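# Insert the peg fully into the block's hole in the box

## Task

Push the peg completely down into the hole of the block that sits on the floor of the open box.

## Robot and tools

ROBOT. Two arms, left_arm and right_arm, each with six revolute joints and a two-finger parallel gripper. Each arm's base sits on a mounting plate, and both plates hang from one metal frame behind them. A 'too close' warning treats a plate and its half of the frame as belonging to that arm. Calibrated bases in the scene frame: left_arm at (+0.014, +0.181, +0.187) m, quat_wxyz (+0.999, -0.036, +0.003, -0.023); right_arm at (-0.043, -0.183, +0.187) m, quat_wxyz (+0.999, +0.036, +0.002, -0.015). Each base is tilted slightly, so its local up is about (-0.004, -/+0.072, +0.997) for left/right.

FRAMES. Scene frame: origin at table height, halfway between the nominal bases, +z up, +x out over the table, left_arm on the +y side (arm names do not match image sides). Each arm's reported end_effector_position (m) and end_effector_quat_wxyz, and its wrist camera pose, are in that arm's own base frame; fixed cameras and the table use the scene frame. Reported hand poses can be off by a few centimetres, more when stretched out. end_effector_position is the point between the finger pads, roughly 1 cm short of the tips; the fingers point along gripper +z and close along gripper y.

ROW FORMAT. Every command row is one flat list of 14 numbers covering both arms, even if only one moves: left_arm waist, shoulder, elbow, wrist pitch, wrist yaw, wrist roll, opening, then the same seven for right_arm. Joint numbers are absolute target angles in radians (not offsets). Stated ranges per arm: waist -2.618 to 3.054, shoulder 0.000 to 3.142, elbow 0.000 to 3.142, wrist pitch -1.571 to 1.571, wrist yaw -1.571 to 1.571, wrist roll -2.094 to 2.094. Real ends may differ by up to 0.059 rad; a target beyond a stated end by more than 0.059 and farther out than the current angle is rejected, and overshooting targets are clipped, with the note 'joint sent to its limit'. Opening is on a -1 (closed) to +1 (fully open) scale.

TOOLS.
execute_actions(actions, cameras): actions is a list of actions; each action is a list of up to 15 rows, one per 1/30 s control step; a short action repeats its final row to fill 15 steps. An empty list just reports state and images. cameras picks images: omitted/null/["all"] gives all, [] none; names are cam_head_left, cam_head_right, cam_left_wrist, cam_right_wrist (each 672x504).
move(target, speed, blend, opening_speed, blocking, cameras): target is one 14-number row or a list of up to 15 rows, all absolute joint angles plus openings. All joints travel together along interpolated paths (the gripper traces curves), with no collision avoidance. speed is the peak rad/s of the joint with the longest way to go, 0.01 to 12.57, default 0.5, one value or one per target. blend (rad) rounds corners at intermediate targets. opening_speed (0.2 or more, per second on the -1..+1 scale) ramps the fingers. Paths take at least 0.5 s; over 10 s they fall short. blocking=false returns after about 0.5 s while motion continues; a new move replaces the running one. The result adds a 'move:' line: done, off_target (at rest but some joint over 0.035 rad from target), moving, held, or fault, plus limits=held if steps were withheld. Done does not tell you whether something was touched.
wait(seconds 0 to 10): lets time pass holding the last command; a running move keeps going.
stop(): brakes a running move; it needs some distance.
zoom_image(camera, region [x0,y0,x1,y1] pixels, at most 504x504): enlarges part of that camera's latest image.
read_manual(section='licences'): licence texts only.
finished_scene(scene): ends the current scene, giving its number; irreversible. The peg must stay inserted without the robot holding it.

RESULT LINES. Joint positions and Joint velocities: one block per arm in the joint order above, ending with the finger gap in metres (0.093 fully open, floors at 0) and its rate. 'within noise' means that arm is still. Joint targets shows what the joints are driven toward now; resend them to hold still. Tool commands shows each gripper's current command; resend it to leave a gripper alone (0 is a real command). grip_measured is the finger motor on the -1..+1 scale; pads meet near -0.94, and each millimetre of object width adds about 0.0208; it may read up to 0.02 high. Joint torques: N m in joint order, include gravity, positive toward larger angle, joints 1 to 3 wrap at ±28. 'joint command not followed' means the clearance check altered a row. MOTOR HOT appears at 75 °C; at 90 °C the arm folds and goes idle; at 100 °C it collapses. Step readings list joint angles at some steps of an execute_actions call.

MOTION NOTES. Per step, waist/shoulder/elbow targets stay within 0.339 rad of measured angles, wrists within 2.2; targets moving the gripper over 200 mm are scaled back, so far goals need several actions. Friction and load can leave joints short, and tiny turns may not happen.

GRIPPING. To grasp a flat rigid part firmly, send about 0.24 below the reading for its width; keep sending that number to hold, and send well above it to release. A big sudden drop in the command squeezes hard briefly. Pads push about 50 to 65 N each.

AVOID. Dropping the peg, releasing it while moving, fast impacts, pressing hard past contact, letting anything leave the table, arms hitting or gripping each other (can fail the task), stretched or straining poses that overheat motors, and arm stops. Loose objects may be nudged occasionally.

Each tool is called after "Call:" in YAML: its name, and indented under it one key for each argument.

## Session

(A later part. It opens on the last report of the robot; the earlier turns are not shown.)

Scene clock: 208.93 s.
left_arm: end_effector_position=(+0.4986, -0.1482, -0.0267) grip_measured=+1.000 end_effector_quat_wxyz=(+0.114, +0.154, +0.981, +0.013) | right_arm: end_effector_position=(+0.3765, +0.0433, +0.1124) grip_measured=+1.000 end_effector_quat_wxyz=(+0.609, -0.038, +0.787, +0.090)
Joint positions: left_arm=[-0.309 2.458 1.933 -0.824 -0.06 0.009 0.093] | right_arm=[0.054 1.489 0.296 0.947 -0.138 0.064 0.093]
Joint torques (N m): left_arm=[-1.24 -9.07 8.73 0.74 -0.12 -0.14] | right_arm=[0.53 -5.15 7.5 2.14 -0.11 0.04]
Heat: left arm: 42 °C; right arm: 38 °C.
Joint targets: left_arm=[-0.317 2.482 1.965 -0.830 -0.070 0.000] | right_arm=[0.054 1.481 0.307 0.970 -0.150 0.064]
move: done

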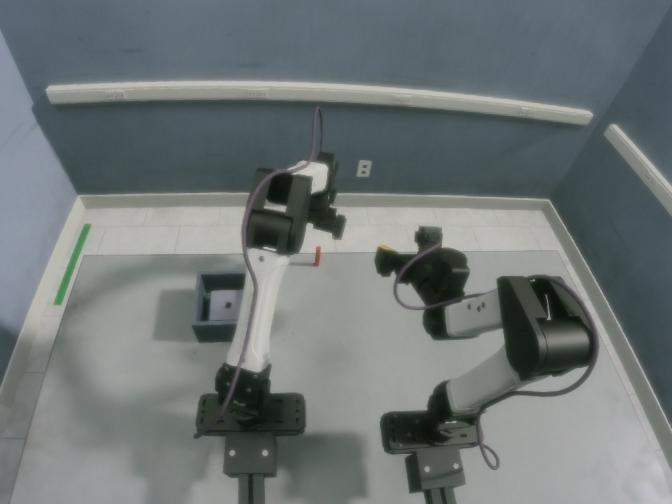

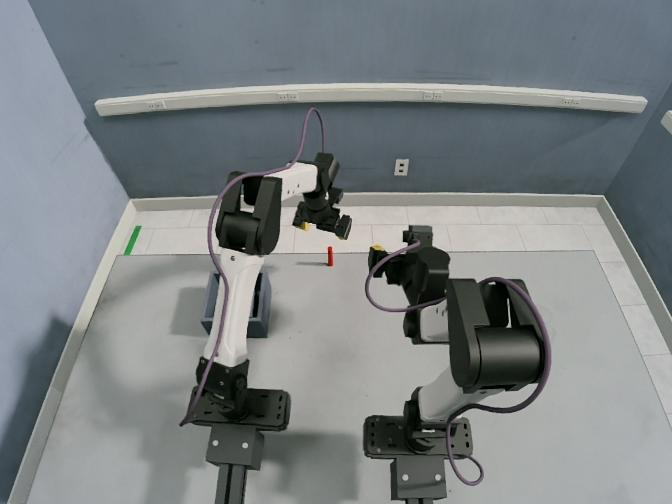

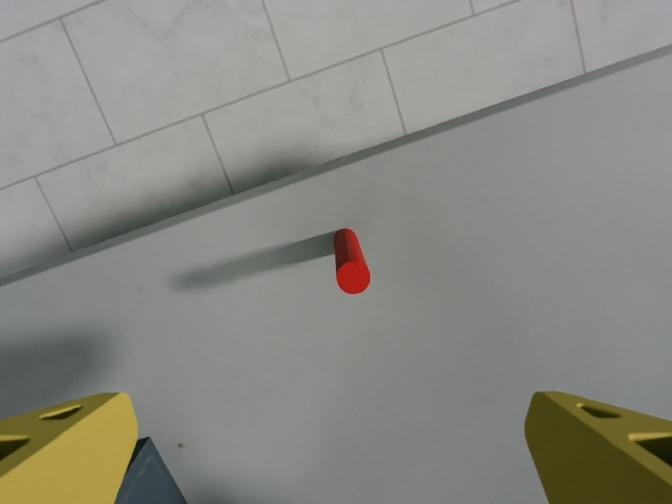

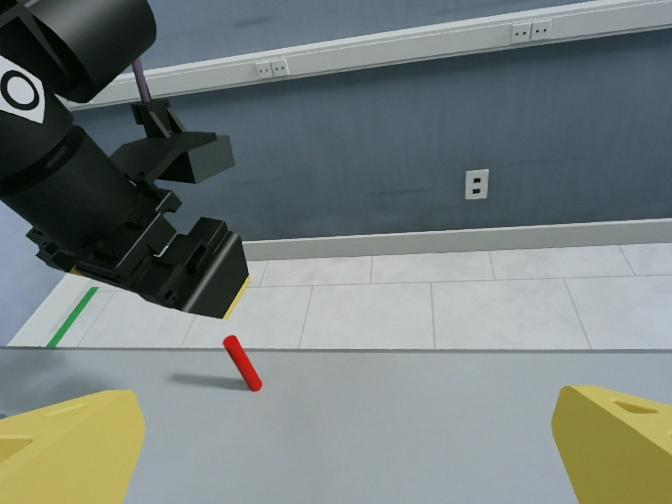

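Call:
move:
  target: [-0.334,2.595,1.905,-0.685,-0.07,0,1, 0.054,1.481,0.307,0.97,-0.15,0.064,1]
  speed: 0.3

Call:
zoom_image:
  camera: "cam_head_right"
  region: [270, 190, 390, 310]

Call:
zoom_image:
  camera: "cam_right_wrist"
  region: [100, 230, 340, 430]

Scene clock: 226.93 s.
left_arm: end_effector_position=(+0.4984, -0.1583, -0.0857) grip_measured=+1.000 end_effector_quat_wxyz=(+0.107, +0.163, +0.981, +0.014) | right_arm: end_effector_position=(+0.3765, +0.0433, +0.1124) grip_measured=+1.000 end_effector_quat_wxyz=(+0.609, -0.038, +0.787, +0.090)
Joint positions: left_arm=[-0.327 2.576 1.912 -0.699 -0.061 0.009 0.093] | right_arm=[0.054 1.489 0.296 0.947 -0.138 0.064 0.093]
Joint torques (N m): left_arm=[-1.17 -9.81 5.09 0.93 -0.14 -0.15] | right_arm=[0.54 -5.19 7.24 2.16 -0.14 0.04]
Heat: left arm: 43 °C; right arm: 38 °C.
Joint targets: left_arm=[-0.334 2.595 1.905 -0.685 -0.070 0.000] | right_arm=[0.054 1.481 0.307 0.970 -0.150 0.064]
move: done

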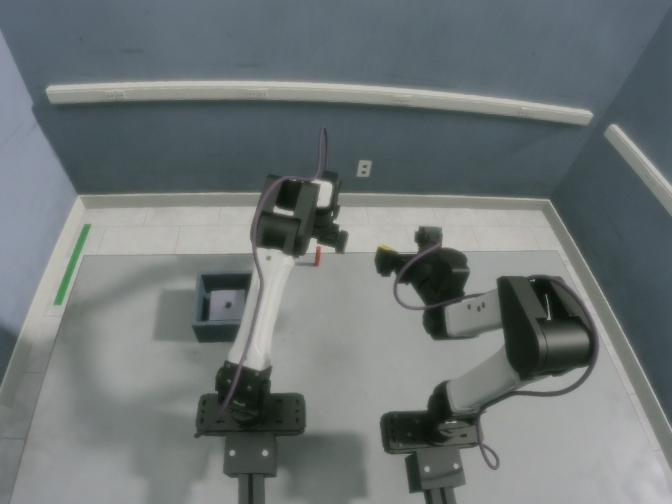

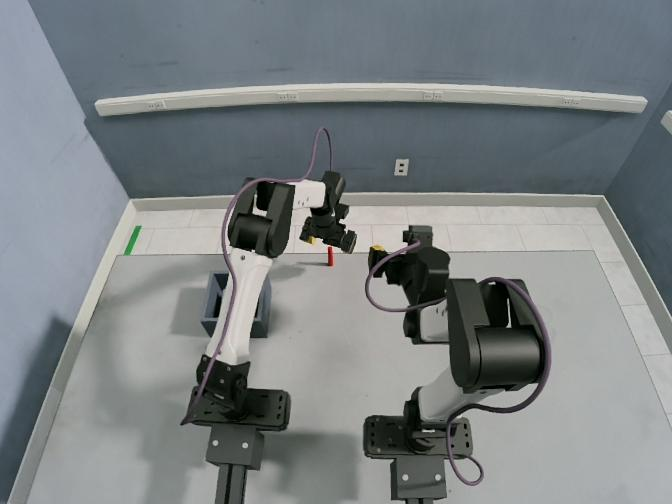

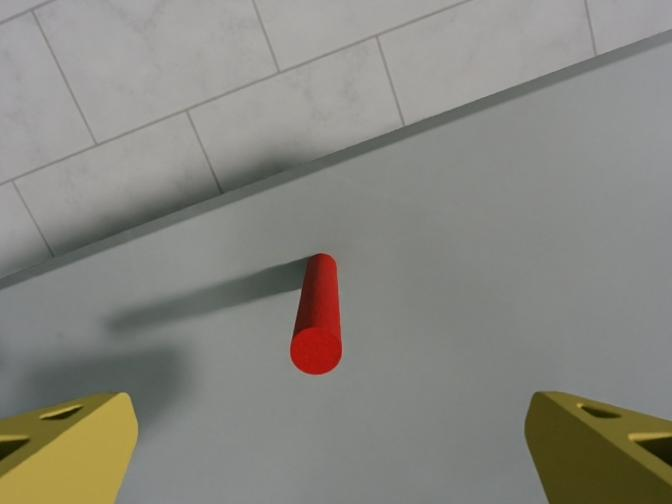

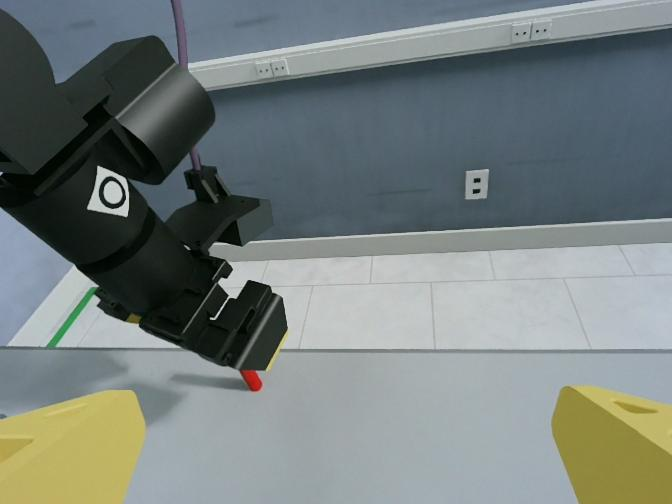

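Scaled by 4.200.

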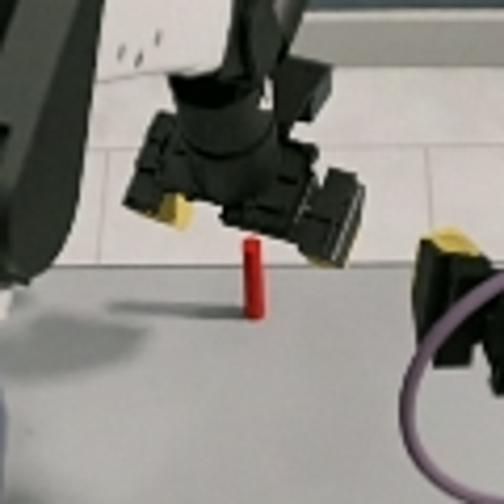

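Scaled by 2.100.

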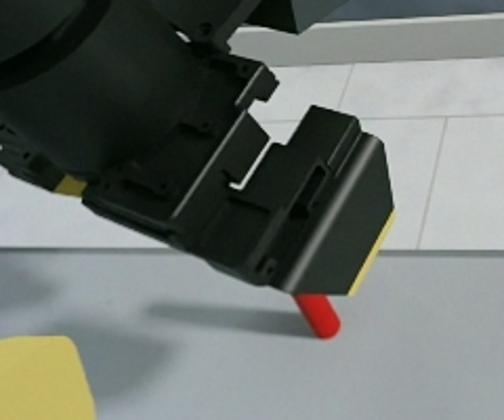

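Call:
move:
  target: [-0.326,2.696,1.90,-0.565,-0.07,0,1, 0.054,1.481,0.307,0.97,-0.15,0.064,1]
  speed: 0.25

Call:
zoom_image:
  camera: "cam_right_wrist"
  region: [100, 230, 340, 430]

Scene clock: 235.37 s.
left_arm: end_effector_position=(+0.5042, -0.1603, -0.1301) grip_measured=+1.000 end_effector_quat_wxyz=(+0.117, +0.163, +0.980, +0.012) | right_arm: end_effector_position=(+0.3765, +0.0433, +0.1124) grip_measured=+1.000 end_effector_quat_wxyz=(+0.609, -0.038, +0.787, +0.090)
Joint positions: left_arm=[-0.327 2.676 1.912 -0.579 -0.061 0.009 0.093] | right_arm=[0.054 1.489 0.296 0.947 -0.138 0.064 0.093]
Joint torques (N m): left_arm=[-0.55 -10.03 4.52 0.96 -0.12 -0.16] | right_arm=[0.55 -5.01 7.28 2.15 -0.14 0.03]
Heat: left arm: 45 °C; right arm: 39 °C.
Joint targets: left_arm=[-0.326 2.696 1.900 -0.565 -0.070 0.000] | right_arm=[0.054 1.481 0.307 0.970 -0.150 0.064]
move: done

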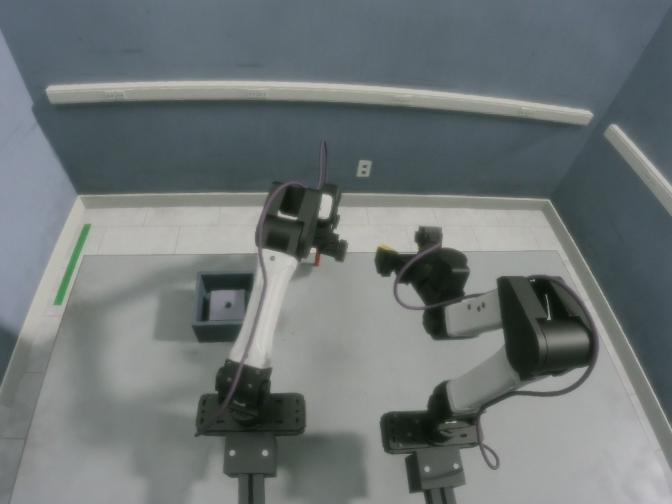

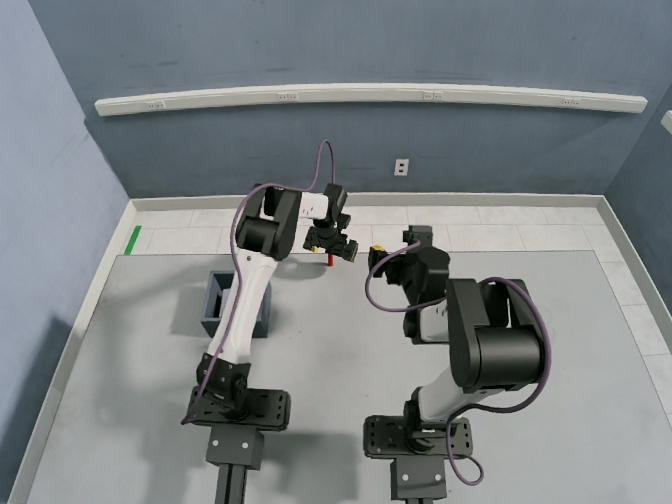

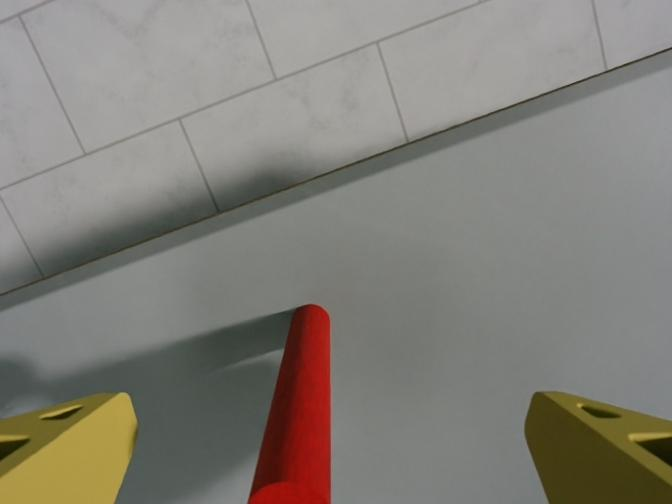

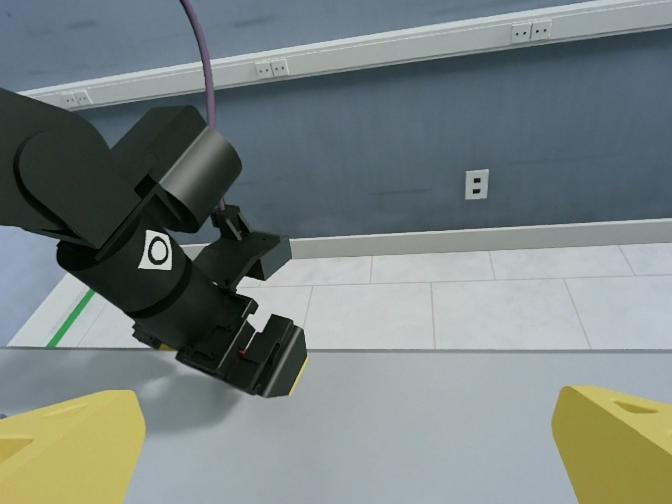

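Scaled by 2.100.

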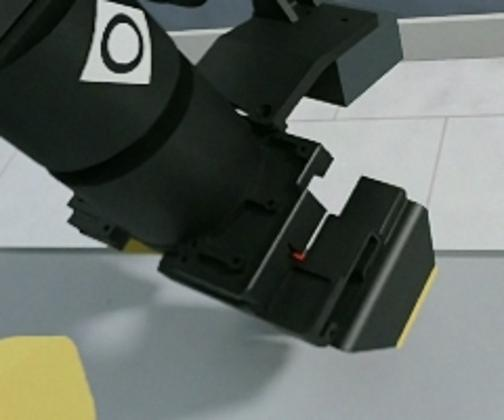

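Call:
move:
  target: [-0.302,2.696,1.90,-0.565,-0.07,0,1, 0.054,1.481,0.307,0.97,-0.15,0.064,1]
  speed: 0.2
  cameras: ["cam_left_wrist"]

Scene clock: 243.73 s.
left_arm: end_effector_position=(+0.5077, -0.1498, -0.1300) grip_measured=+1.000 end_effector_quat_wxyz=(+0.117, +0.153, +0.981, +0.014) | right_arm: end_effector_position=(+0.3765, +0.0433, +0.1124) grip_measured=+1.000 end_effector_quat_wxyz=(+0.609, -0.038, +0.787, +0.090)
Joint positions: left_arm=[-0.307 2.676 1.912 -0.578 -0.062 0.009 0.093] | right_arm=[0.054 1.489 0.296 0.947 -0.138 0.064 0.093]
Joint torques (N m): left_arm=[-0.28 -9.98 4.46 0.97 -0.12 -0.14] | right_arm=[0.54 -4.93 7.36 2.13 -0.15 0.03]
Heat: left arm: 44 °C; right arm: 39 °C.
Joint targets: left_arm=[-0.302 2.696 1.900 -0.565 -0.070 0.000] | right_arm=[0.054 1.481 0.307 0.970 -0.150 0.064]
move: done

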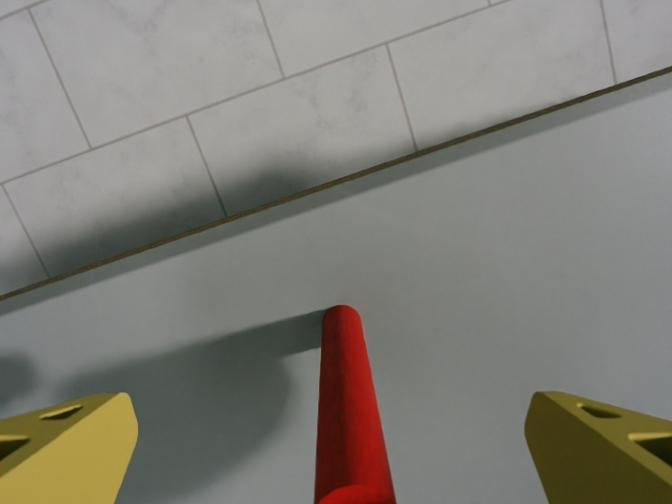

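Call:
move:
  target: [-0.321,2.696,1.90,-0.565,-0.07,0,1, 0.054,1.481,0.307,0.97,-0.15,0.064,1]
  speed: 0.2
  cameras: ["cam_left_wrist"]

Call:
move:
  target: [-0.321,2.696,1.90,-0.565,-0.07,0,-0.9, 0.054,1.481,0.307,0.97,-0.15,0.064,1]
  opening_speed: 0.8
  cameras: ["cam_left_wrist","cam_head_right"]

Scene clock: 249.40 s.
left_arm: end_effector_position=(+0.5067, -0.1535, -0.1300) grip_measured=+1.000 end_effector_quat_wxyz=(+0.118, +0.156, +0.981, +0.013) | right_arm: end_effector_position=(+0.3765, +0.0433, +0.1124) grip_measured=+1.000 end_effector_quat_wxyz=(+0.609, -0.038, +0.787, +0.090)
Joint positions: left_arm=[-0.314 2.676 1.912 -0.578 -0.062 0.009 0.093] | right_arm=[0.054 1.489 0.296 0.947 -0.138 0.064 0.093]
Joint torques (N m): left_arm=[-1.18 -9.95 4.49 0.97 -0.1 -0.13] | right_arm=[0.61 -5 7.32 2.13 -0.15 0.01]
Heat: left arm: 45 °C; right arm: 39 °C.
Joint targets: left_arm=[-0.321 2.696 1.900 -0.565 -0.070 0.000] | right_arm=[0.054 1.481 0.307 0.970 -0.150 0.064]
move: done

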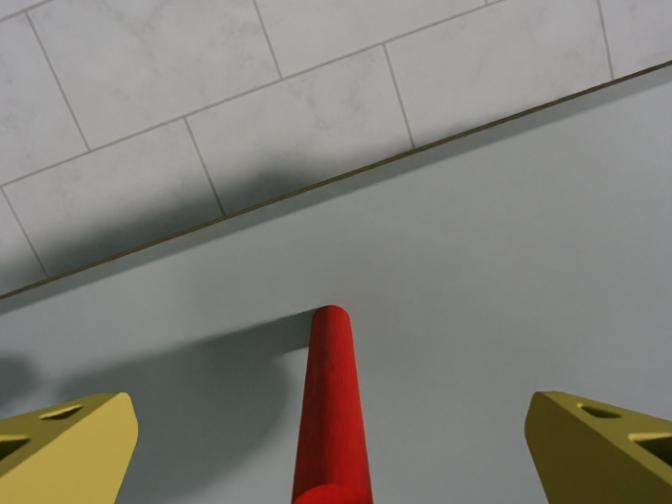

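Scene clock: 252.23 s.
left_arm: end_effector_position=(+0.5067, -0.1535, -0.1300) grip_measured=-0.800 end_effector_quat_wxyz=(+0.118, +0.156, +0.981, +0.013) | right_arm: end_effector_position=(+0.3765, +0.0433, +0.1124) grip_measured=+1.000 end_effector_quat_wxyz=(+0.609, -0.038, +0.787, +0.090)
Joint positions: left_arm=[-0.314 2.676 1.912 -0.578 -0.062 0.009 0.007] | right_arm=[0.054 1.489 0.296 0.947 -0.138 0.064 0.093]
Joint torques (N m): left_arm=[-1.25 -9.95 4.49 0.95 -0.11 -0.15] | right_arm=[0.46 -5.07 7.46 2.16 -0.15 0.03]
Heat: left arm: 45 °C; right arm: 39 °C.
Joint targets: left_arm=[-0.321 2.696 1.900 -0.565 -0.070 0.000] | right_arm=[0.054 1.481 0.307 0.970 -0.150 0.064]
move: done
Images, in order (width x height): cam_head_right 672x504, cam_left_wrist 672x504.

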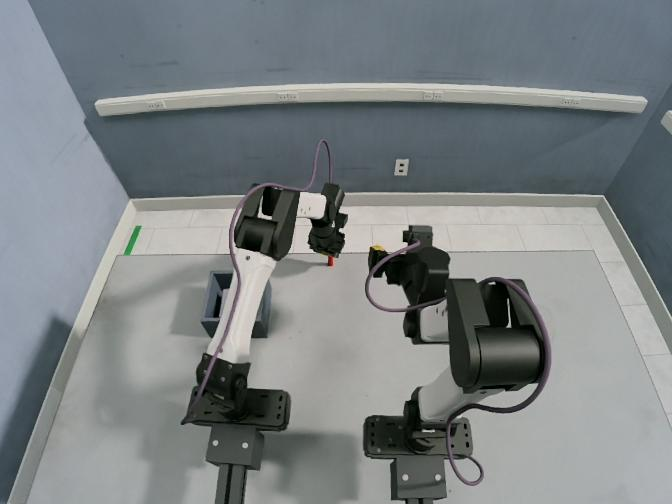

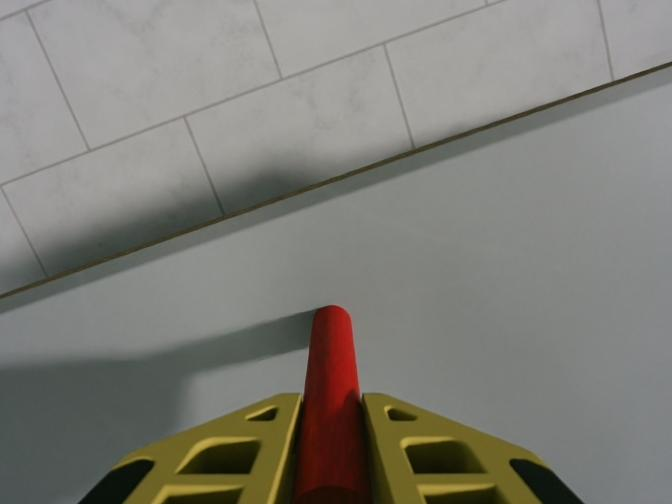

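Call:
move:
  target:
    - [-0.321,2.52,1.90,-0.73,-0.07,0,-0.9, 0.054,1.481,0.307,0.97,-0.15,0.064,1]
    - [-0.1,1.7,1.25,-0.8,-0.07,0,-0.9, 0.054,1.481,0.307,0.97,-0.15,0.064,1]
    - [0.237,1.66,0.957,-0.56,-0.068,0,-0.9, 0.054,1.481,0.307,0.97,-0.15,0.064,1]
  speed: [0.4,0.9,0.6]
  blend: [0.04,0.1,0]

Call:
zoom_image:
  camera: "cam_head_left"
  region: [160, 220, 310, 370]

Call:
zoom_image:
  camera: "cam_head_right"
  region: [160, 220, 310, 370]

Scene clock: 272.33 s.
left_arm: end_effector_position=(+0.3269, +0.0901, +0.0234) grip_measured=-0.815 end_effector_quat_wxyz=(+0.128, -0.117, +0.984, +0.049) | right_arm: end_effector_position=(+0.3765, +0.0433, +0.1124) grip_measured=+1.000 end_effector_quat_wxyz=(+0.609, -0.038, +0.787, +0.090)
Joint positions: left_arm=[0.236 1.694 0.965 -0.575 -0.066 0.008 0.006] | right_arm=[0.054 1.489 0.296 0.947 -0.138 0.064 0.093]
Joint torques (N m): left_arm=[-0.1 -8.5 4.86 0.96 -0.06 -0.15] | right_arm=[0.58 -5.07 7.32 2.14 -0.14 0.06]
Heat: left arm: 46 °C; right arm: 40 °C.
Joint targets: left_arm=[0.237 1.660 0.957 -0.560 -0.068 0.000] | right_arm=[0.054 1.481 0.307 0.970 -0.150 0.064]
move: done

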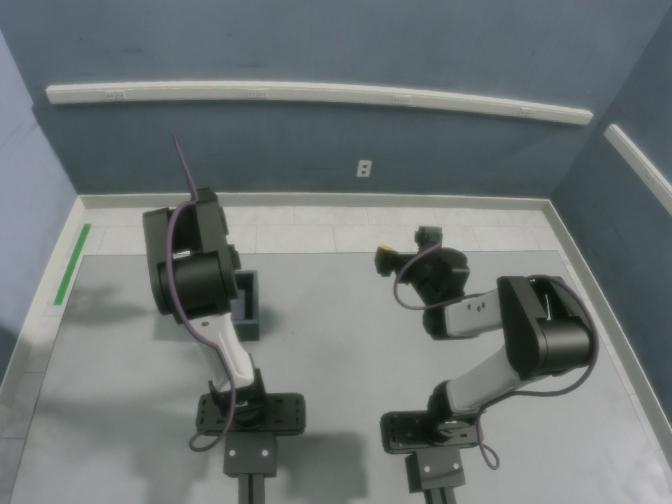

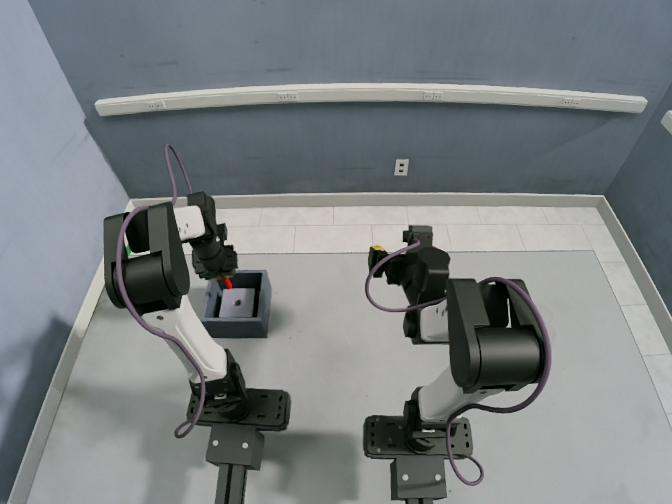

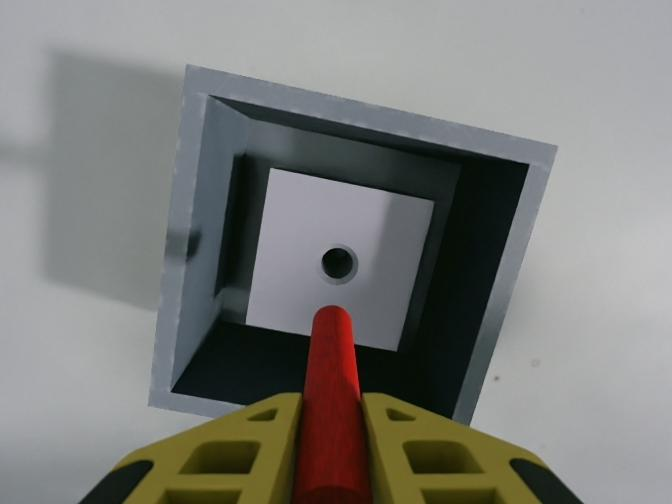

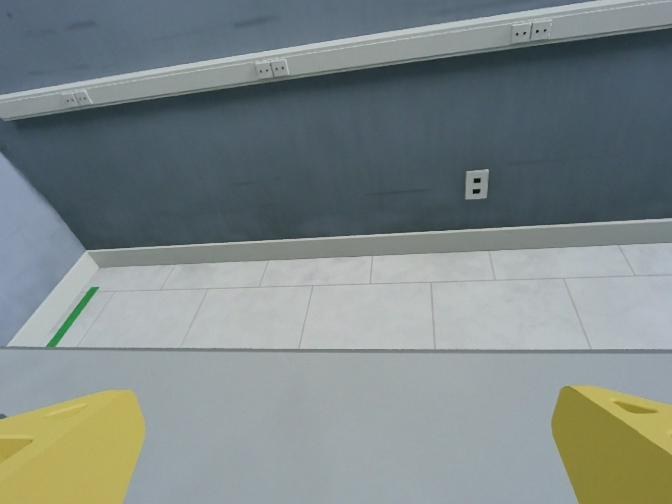

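Scaled by 3.360.

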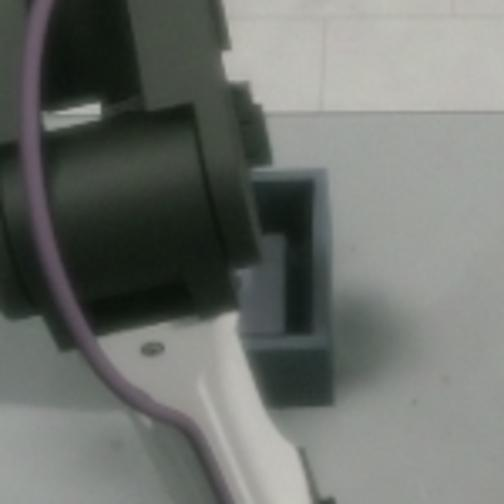

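Scaled by 3.360.

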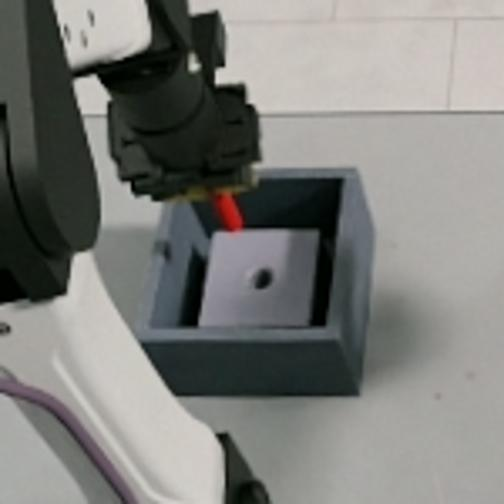

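Call:
move:
  target: [0.243,1.882,0.853,-0.286,-0.068,0,-0.9, 0.054,1.481,0.307,0.97,-0.15,0.064,1]
  speed: 0.3
  cameras: ["cam_head_right","cam_left_wrist"]

Call:
zoom_image:
  camera: "cam_left_wrist"
  region: [230, 200, 430, 400]

Call:
zoom_image:
  camera: "cam_head_right"
  region: [190, 240, 290, 340]

Scene clock: 290.57 s.
left_arm: end_effector_position=(+0.3292, +0.0906, -0.0432) grip_measured=-0.815 end_effector_quat_wxyz=(+0.125, -0.117, +0.984, +0.048) | right_arm: end_effector_position=(+0.3765, +0.0433, +0.1124) grip_measured=+1.000 end_effector_quat_wxyz=(+0.609, -0.038, +0.787, +0.090)
Joint positions: left_arm=[0.236 1.868 0.86 -0.302 -0.066 0.008 0.006] | right_arm=[0.054 1.489 0.296 0.947 -0.138 0.064 0.093]
Joint torques (N m): left_arm=[0.36 -5.08 3.95 0.97 -0.06 -0.15] | right_arm=[0.7 -5.12 7.32 2.15 -0.11 0.05]
Heat: left arm: 44 °C; right arm: 40 °C.
Joint targets: left_arm=[0.243 1.882 0.853 -0.286 -0.068 0.000] | right_arm=[0.054 1.481 0.307 0.970 -0.150 0.064]
move: done

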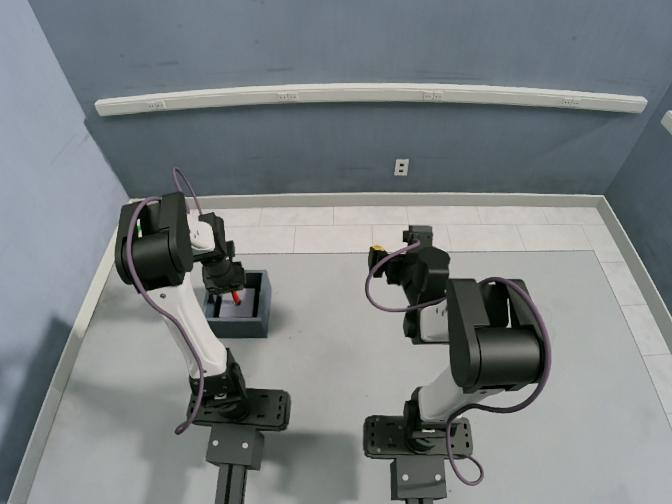

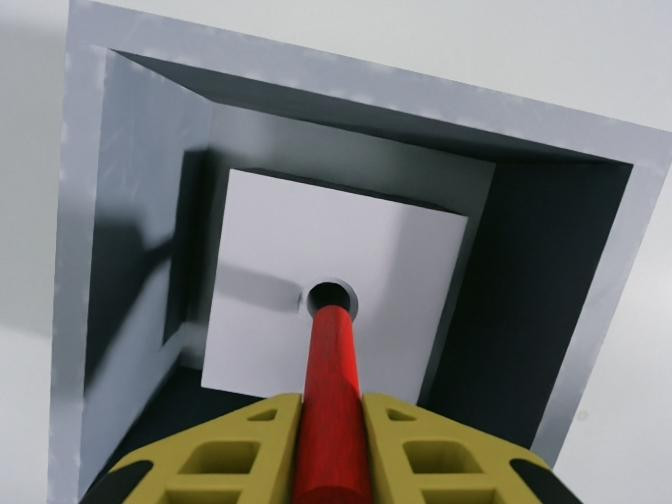

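Scaled by 2.520.

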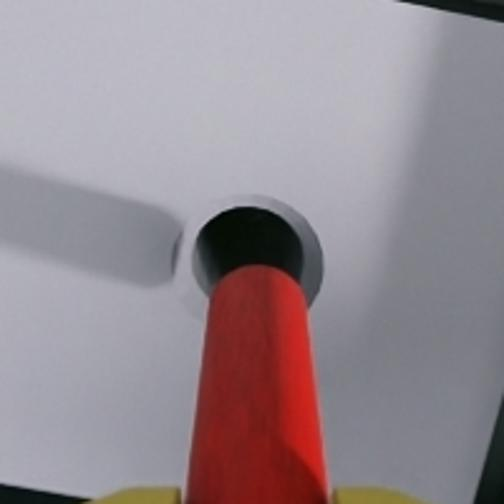

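Scaled by 5.040.

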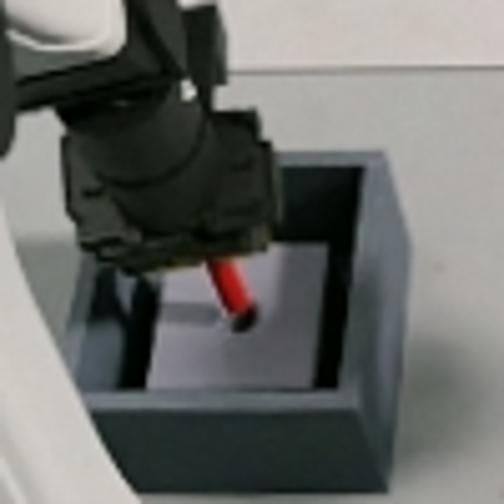

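Call:
move:
  target: [0.243,1.900,0.899,-0.279,-0.068,0,-0.9, 0.054,1.481,0.307,0.97,-0.15,0.064,1]
  speed: 0.1
  cameras: ["cam_head_right","cam_left_wrist"]

Call:
zoom_image:
  camera: "cam_left_wrist"
  region: [230, 200, 430, 400]

Call:
zoom_image:
  camera: "cam_head_right"
  region: [190, 240, 290, 340]

Scene clock: 304.20 s.
left_arm: end_effector_position=(+0.3345, +0.0919, -0.0442) grip_measured=-0.815 end_effector_quat_wxyz=(+0.129, -0.117, +0.984, +0.049) | right_arm: end_effector_position=(+0.3765, +0.0433, +0.1124) grip_measured=+1.000 end_effector_quat_wxyz=(+0.609, -0.038, +0.787, +0.090)
Joint positions: left_arm=[0.236 1.884 0.874 -0.292 -0.066 0.008 0.006] | right_arm=[0.054 1.489 0.296 0.947 -0.138 0.064 0.093]
Joint torques (N m): left_arm=[0.39 -5.03 6.67 0.99 -0.05 -0.13] | right_arm=[0.61 -5.01 7.32 2.18 -0.13 0.05]
Heat: left arm: 42 °C; right arm: 40 °C.
Joint targets: left_arm=[0.243 1.900 0.899 -0.279 -0.068 0.000] | right_arm=[0.054 1.481 0.307 0.970 -0.150 0.064]
move: done

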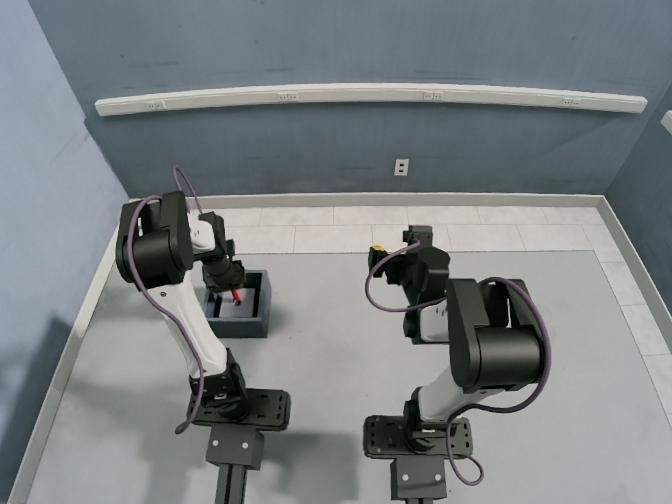

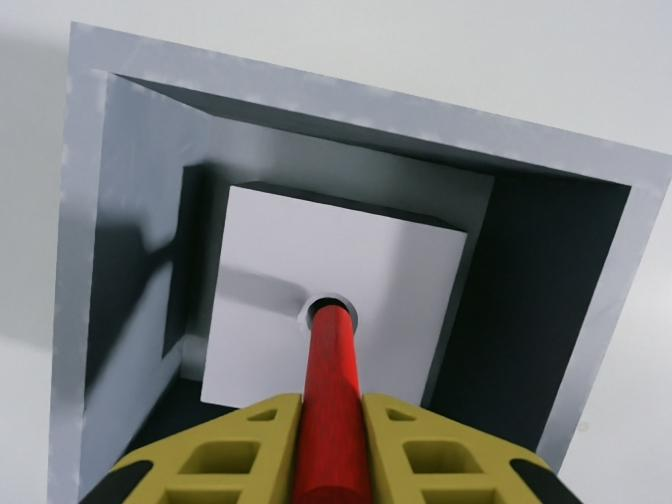

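Scaled by 2.520.

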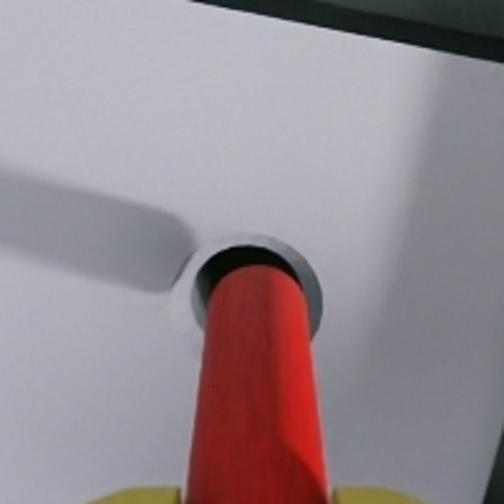

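Scaled by 5.040.

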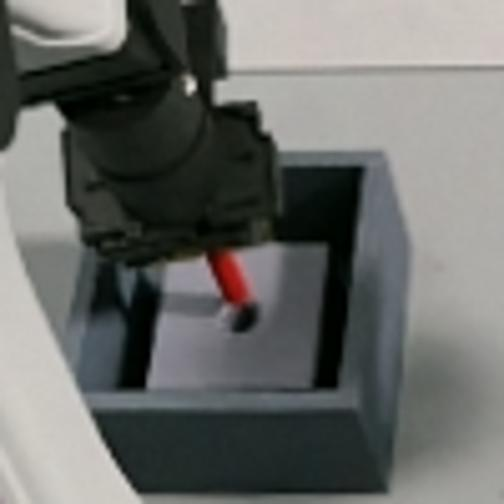

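Call:
move:
  target:
    - [0.250,1.900,0.866,-0.279,-0.068,0,-0.9, 0.054,1.481,0.307,0.97,-0.15,0.064,1]
    - [0.252,1.937,0.849,-0.226,-0.068,0,-0.9, 0.054,1.481,0.307,0.97,-0.15,0.064,1]
  speed: 0.1
  cameras: ["cam_head_right","cam_left_wrist"]

Call:
zoom_image:
  camera: "cam_left_wrist"
  region: [230, 220, 430, 420]

Call:
zoom_image:
  camera: "cam_head_right"
  region: [190, 240, 290, 340]

Scene clock: 324.87 s.
left_arm: end_effector_position=(+0.3329, +0.0940, -0.0570) grip_measured=-0.815 end_effector_quat_wxyz=(+0.127, -0.120, +0.983, +0.049) | right_arm: end_effector_position=(+0.3765, +0.0433, +0.1124) grip_measured=+1.000 end_effector_quat_wxyz=(+0.609, -0.038, +0.787, +0.090)
Joint positions: left_arm=[0.243 1.921 0.858 -0.242 -0.066 0.008 0.006] | right_arm=[0.054 1.489 0.296 0.947 -0.138 0.064 0.093]
Joint torques (N m): left_arm=[0.49 -5.08 3.56 1.02 -0.06 -0.15] | right_arm=[0.49 -5.01 7.5 2.16 -0.12 0]
Heat: left arm: 40 °C; right arm: 41 °C.
Joint targets: left_arm=[0.252 1.937 0.849 -0.226 -0.068 0.000] | right_arm=[0.054 1.481 0.307 0.970 -0.150 0.064]
move: done

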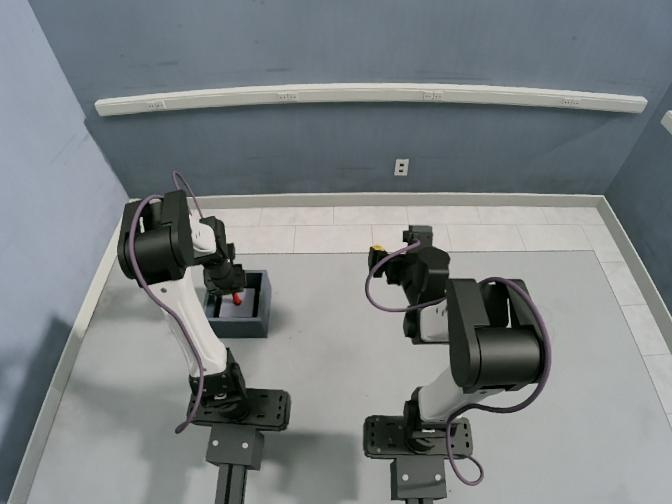

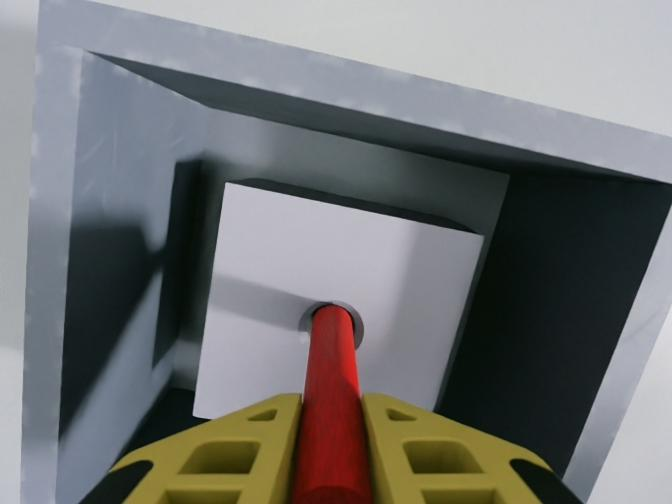

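Scaled by 2.520.

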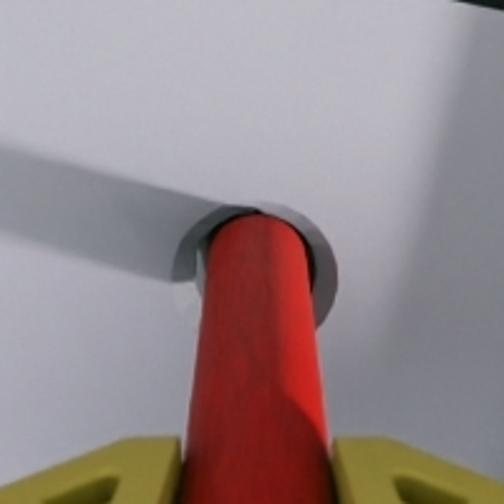

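Scaled by 5.040.

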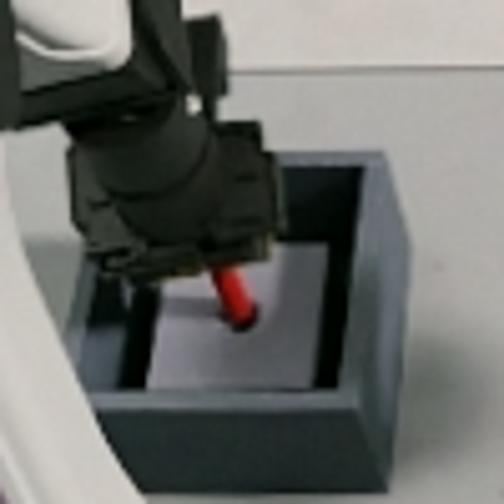

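Call:
move:
  target: [0.257,2.011,0.831,-0.133,-0.068,0,-0.9, 0.054,1.481,0.307,0.97,-0.15,0.064,1]
  speed: 0.12
  cameras: ["cam_left_wrist"]

Call:
zoom_image:
  camera: "cam_left_wrist"
  region: [230, 240, 430, 440]

Scene clock: 331.57 s.
left_arm: end_effector_position=(+0.3323, +0.0960, -0.0794) grip_measured=-0.815 end_effector_quat_wxyz=(+0.127, -0.123, +0.983, +0.049) | right_arm: end_effector_position=(+0.3765, +0.0433, +0.1124) grip_measured=+1.000 end_effector_quat_wxyz=(+0.609, -0.038, +0.787, +0.090)
Joint positions: left_arm=[0.249 1.995 0.839 -0.151 -0.066 0.008 0.006] | right_arm=[0.054 1.489 0.296 0.947 -0.138 0.064 0.093]
Joint torques (N m): left_arm=[0.42 -5.24 3.21 1.02 -0.05 -0.14] | right_arm=[0.54 -5.08 7.42 2.14 -0.13 0.04]
Heat: left arm: 40 °C; right arm: 41 °C.
Joint targets: left_arm=[0.257 2.011 0.831 -0.133 -0.068 0.000] | right_arm=[0.054 1.481 0.307 0.970 -0.150 0.064]
move: done

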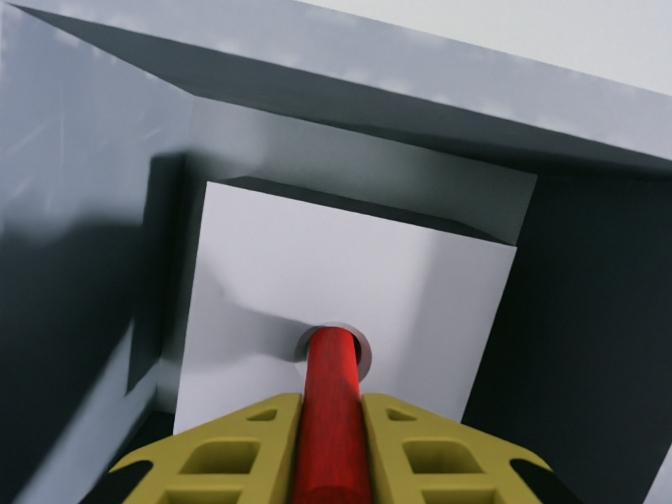

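Scaled by 2.520.

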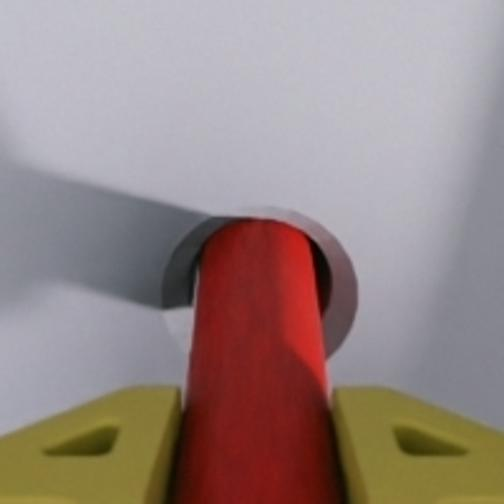

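Call:
move:
  target: [0.260,2.068,0.827,-0.073,-0.068,0,-0.9, 0.054,1.481,0.307,0.97,-0.15,0.064,1]
  speed: 0.12
  cameras: ["cam_left_wrist","cam_head_right"]

Call:
zoom_image:
  camera: "cam_left_wrist"
  region: [230, 270, 430, 470]

Scene clock: 340.33 s.
left_arm: end_effector_position=(+0.3326, +0.0973, -0.0948) grip_measured=-0.815 end_effector_quat_wxyz=(+0.124, -0.125, +0.983, +0.049) | right_arm: end_effector_position=(+0.3765, +0.0433, +0.1124) grip_measured=+1.000 end_effector_quat_wxyz=(+0.609, -0.038, +0.787, +0.090)
Joint positions: left_arm=[0.253 2.052 0.839 -0.099 -0.066 0.008 0.006] | right_arm=[0.054 1.489 0.296 0.947 -0.138 0.064 0.093]
Joint torques (N m): left_arm=[0.42 -5.42 2.58 1.11 -0.03 -0.14] | right_arm=[0.54 -5.05 7.25 2.15 -0.14 0.02]
Heat: left arm: 40 °C; right arm: 41 °C.
Joint targets: left_arm=[0.260 2.068 0.827 -0.073 -0.068 0.000] | right_arm=[0.054 1.481 0.307 0.970 -0.150 0.064]
move: done
Images, in order (width x height): cam_head_right 672x504, cam_left_wrist 672x504.

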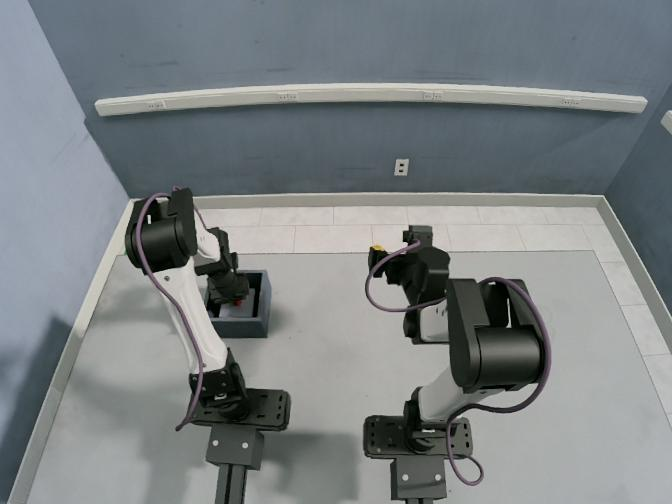

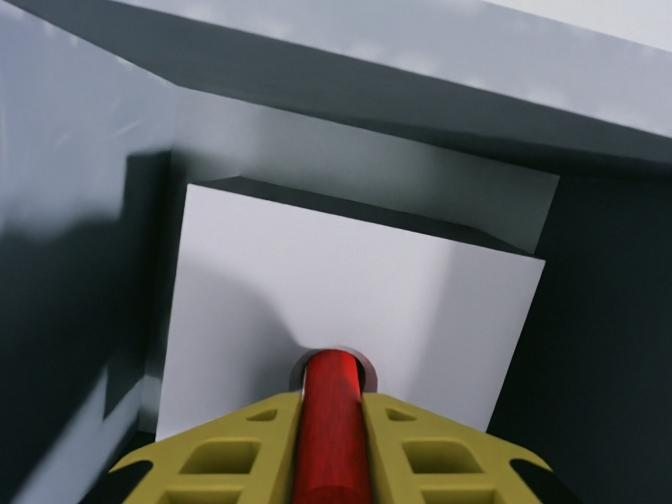

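Scaled by 2.520.

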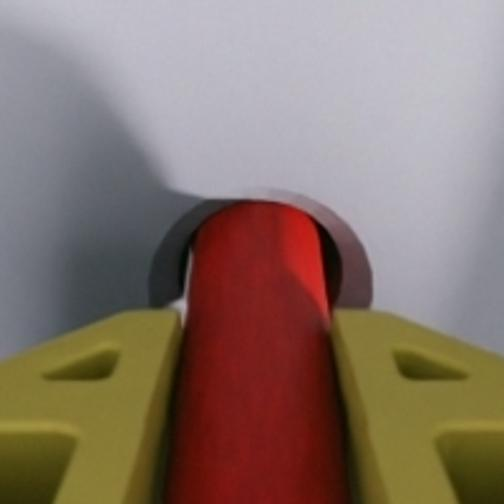

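Call:
move:
  target: [0.260,2.105,0.826,-0.03,-0.068,0,-0.9, 0.054,1.481,0.307,0.97,-0.15,0.064,1]
  speed: 0.12
  cameras: ["cam_left_wrist"]

Call:
zoom_image:
  camera: "cam_left_wrist"
  region: [230, 270, 430, 470]

Scene clock: 343.90 s.
left_arm: end_effector_position=(+0.3327, +0.0973, -0.1050) grip_measured=-0.815 end_effector_quat_wxyz=(+0.125, -0.125, +0.983, +0.049) | right_arm: end_effector_position=(+0.3765, +0.0433, +0.1124) grip_measured=+1.000 end_effector_quat_wxyz=(+0.609, -0.038, +0.787, +0.090)
Joint positions: left_arm=[0.253 2.088 0.833 -0.054 -0.066 0.008 0.006] | right_arm=[0.054 1.489 0.296 0.947 -0.138 0.064 0.093]
Joint torques (N m): left_arm=[0.42 -5.49 2.8 1.1 -0.05 -0.13] | right_arm=[0.54 -5.04 7.43 2.15 -0.17 0.05]
Heat: left arm: 39 °C; right arm: 41 °C.
Joint targets: left_arm=[0.260 2.105 0.826 -0.030 -0.068 0.000] | right_arm=[0.054 1.481 0.307 0.970 -0.150 0.064]
move: done

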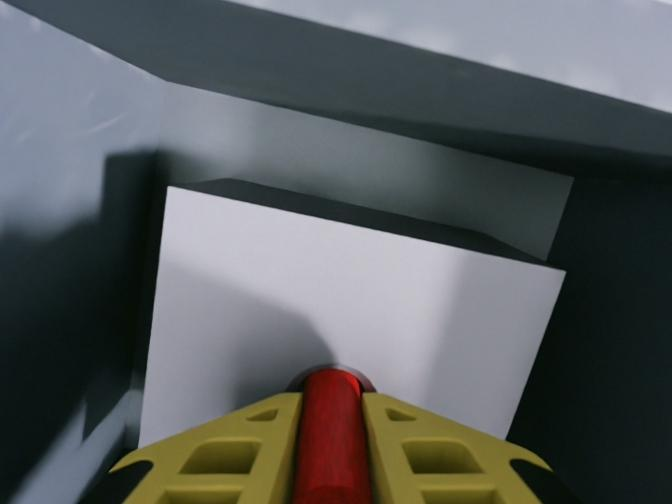

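Scaled by 2.520.

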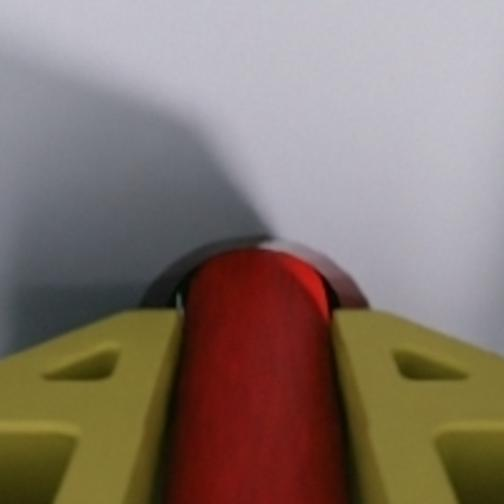

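Call:
move:
  target: [0.260,2.117,0.823,-0.015,-0.068,0,-0.9, 0.054,1.481,0.307,0.97,-0.15,0.064,1]
  speed: 0.1
  cameras: ["cam_left_wrist"]

Scene clock: 348.67 s.
left_arm: end_effector_position=(+0.3328, +0.0973, -0.1080) grip_measured=-0.815 end_effector_quat_wxyz=(+0.125, -0.125, +0.983, +0.049) | right_arm: end_effector_position=(+0.3765, +0.0433, +0.1124) grip_measured=+1.000 end_effector_quat_wxyz=(+0.609, -0.038, +0.787, +0.090)
Joint positions: left_arm=[0.253 2.099 0.833 -0.043 -0.066 0.008 0.006] | right_arm=[0.054 1.489 0.296 0.947 -0.138 0.064 0.093]
Joint torques (N m): left_arm=[0.38 -5.41 2.52 1.13 -0.05 -0.13] | right_arm=[0.5 -5.05 7.41 2.14 -0.13 0.04]
Heat: left arm: 39 °C; right arm: 41 °C.
Joint targets: left_arm=[0.260 2.117 0.823 -0.015 -0.068 0.000] | right_arm=[0.054 1.481 0.307 0.970 -0.150 0.064]
move: done

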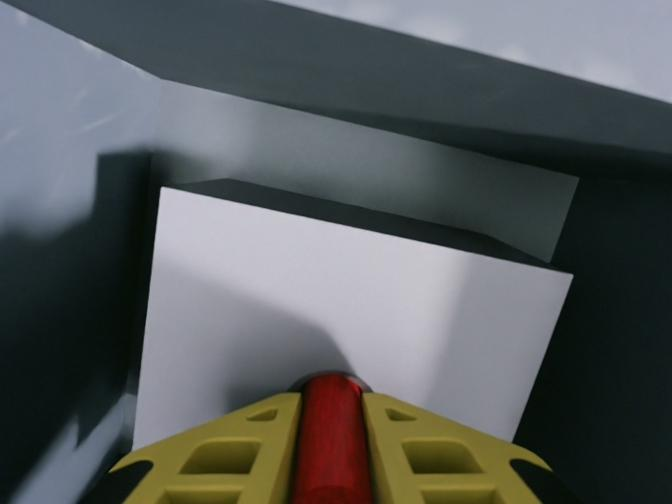

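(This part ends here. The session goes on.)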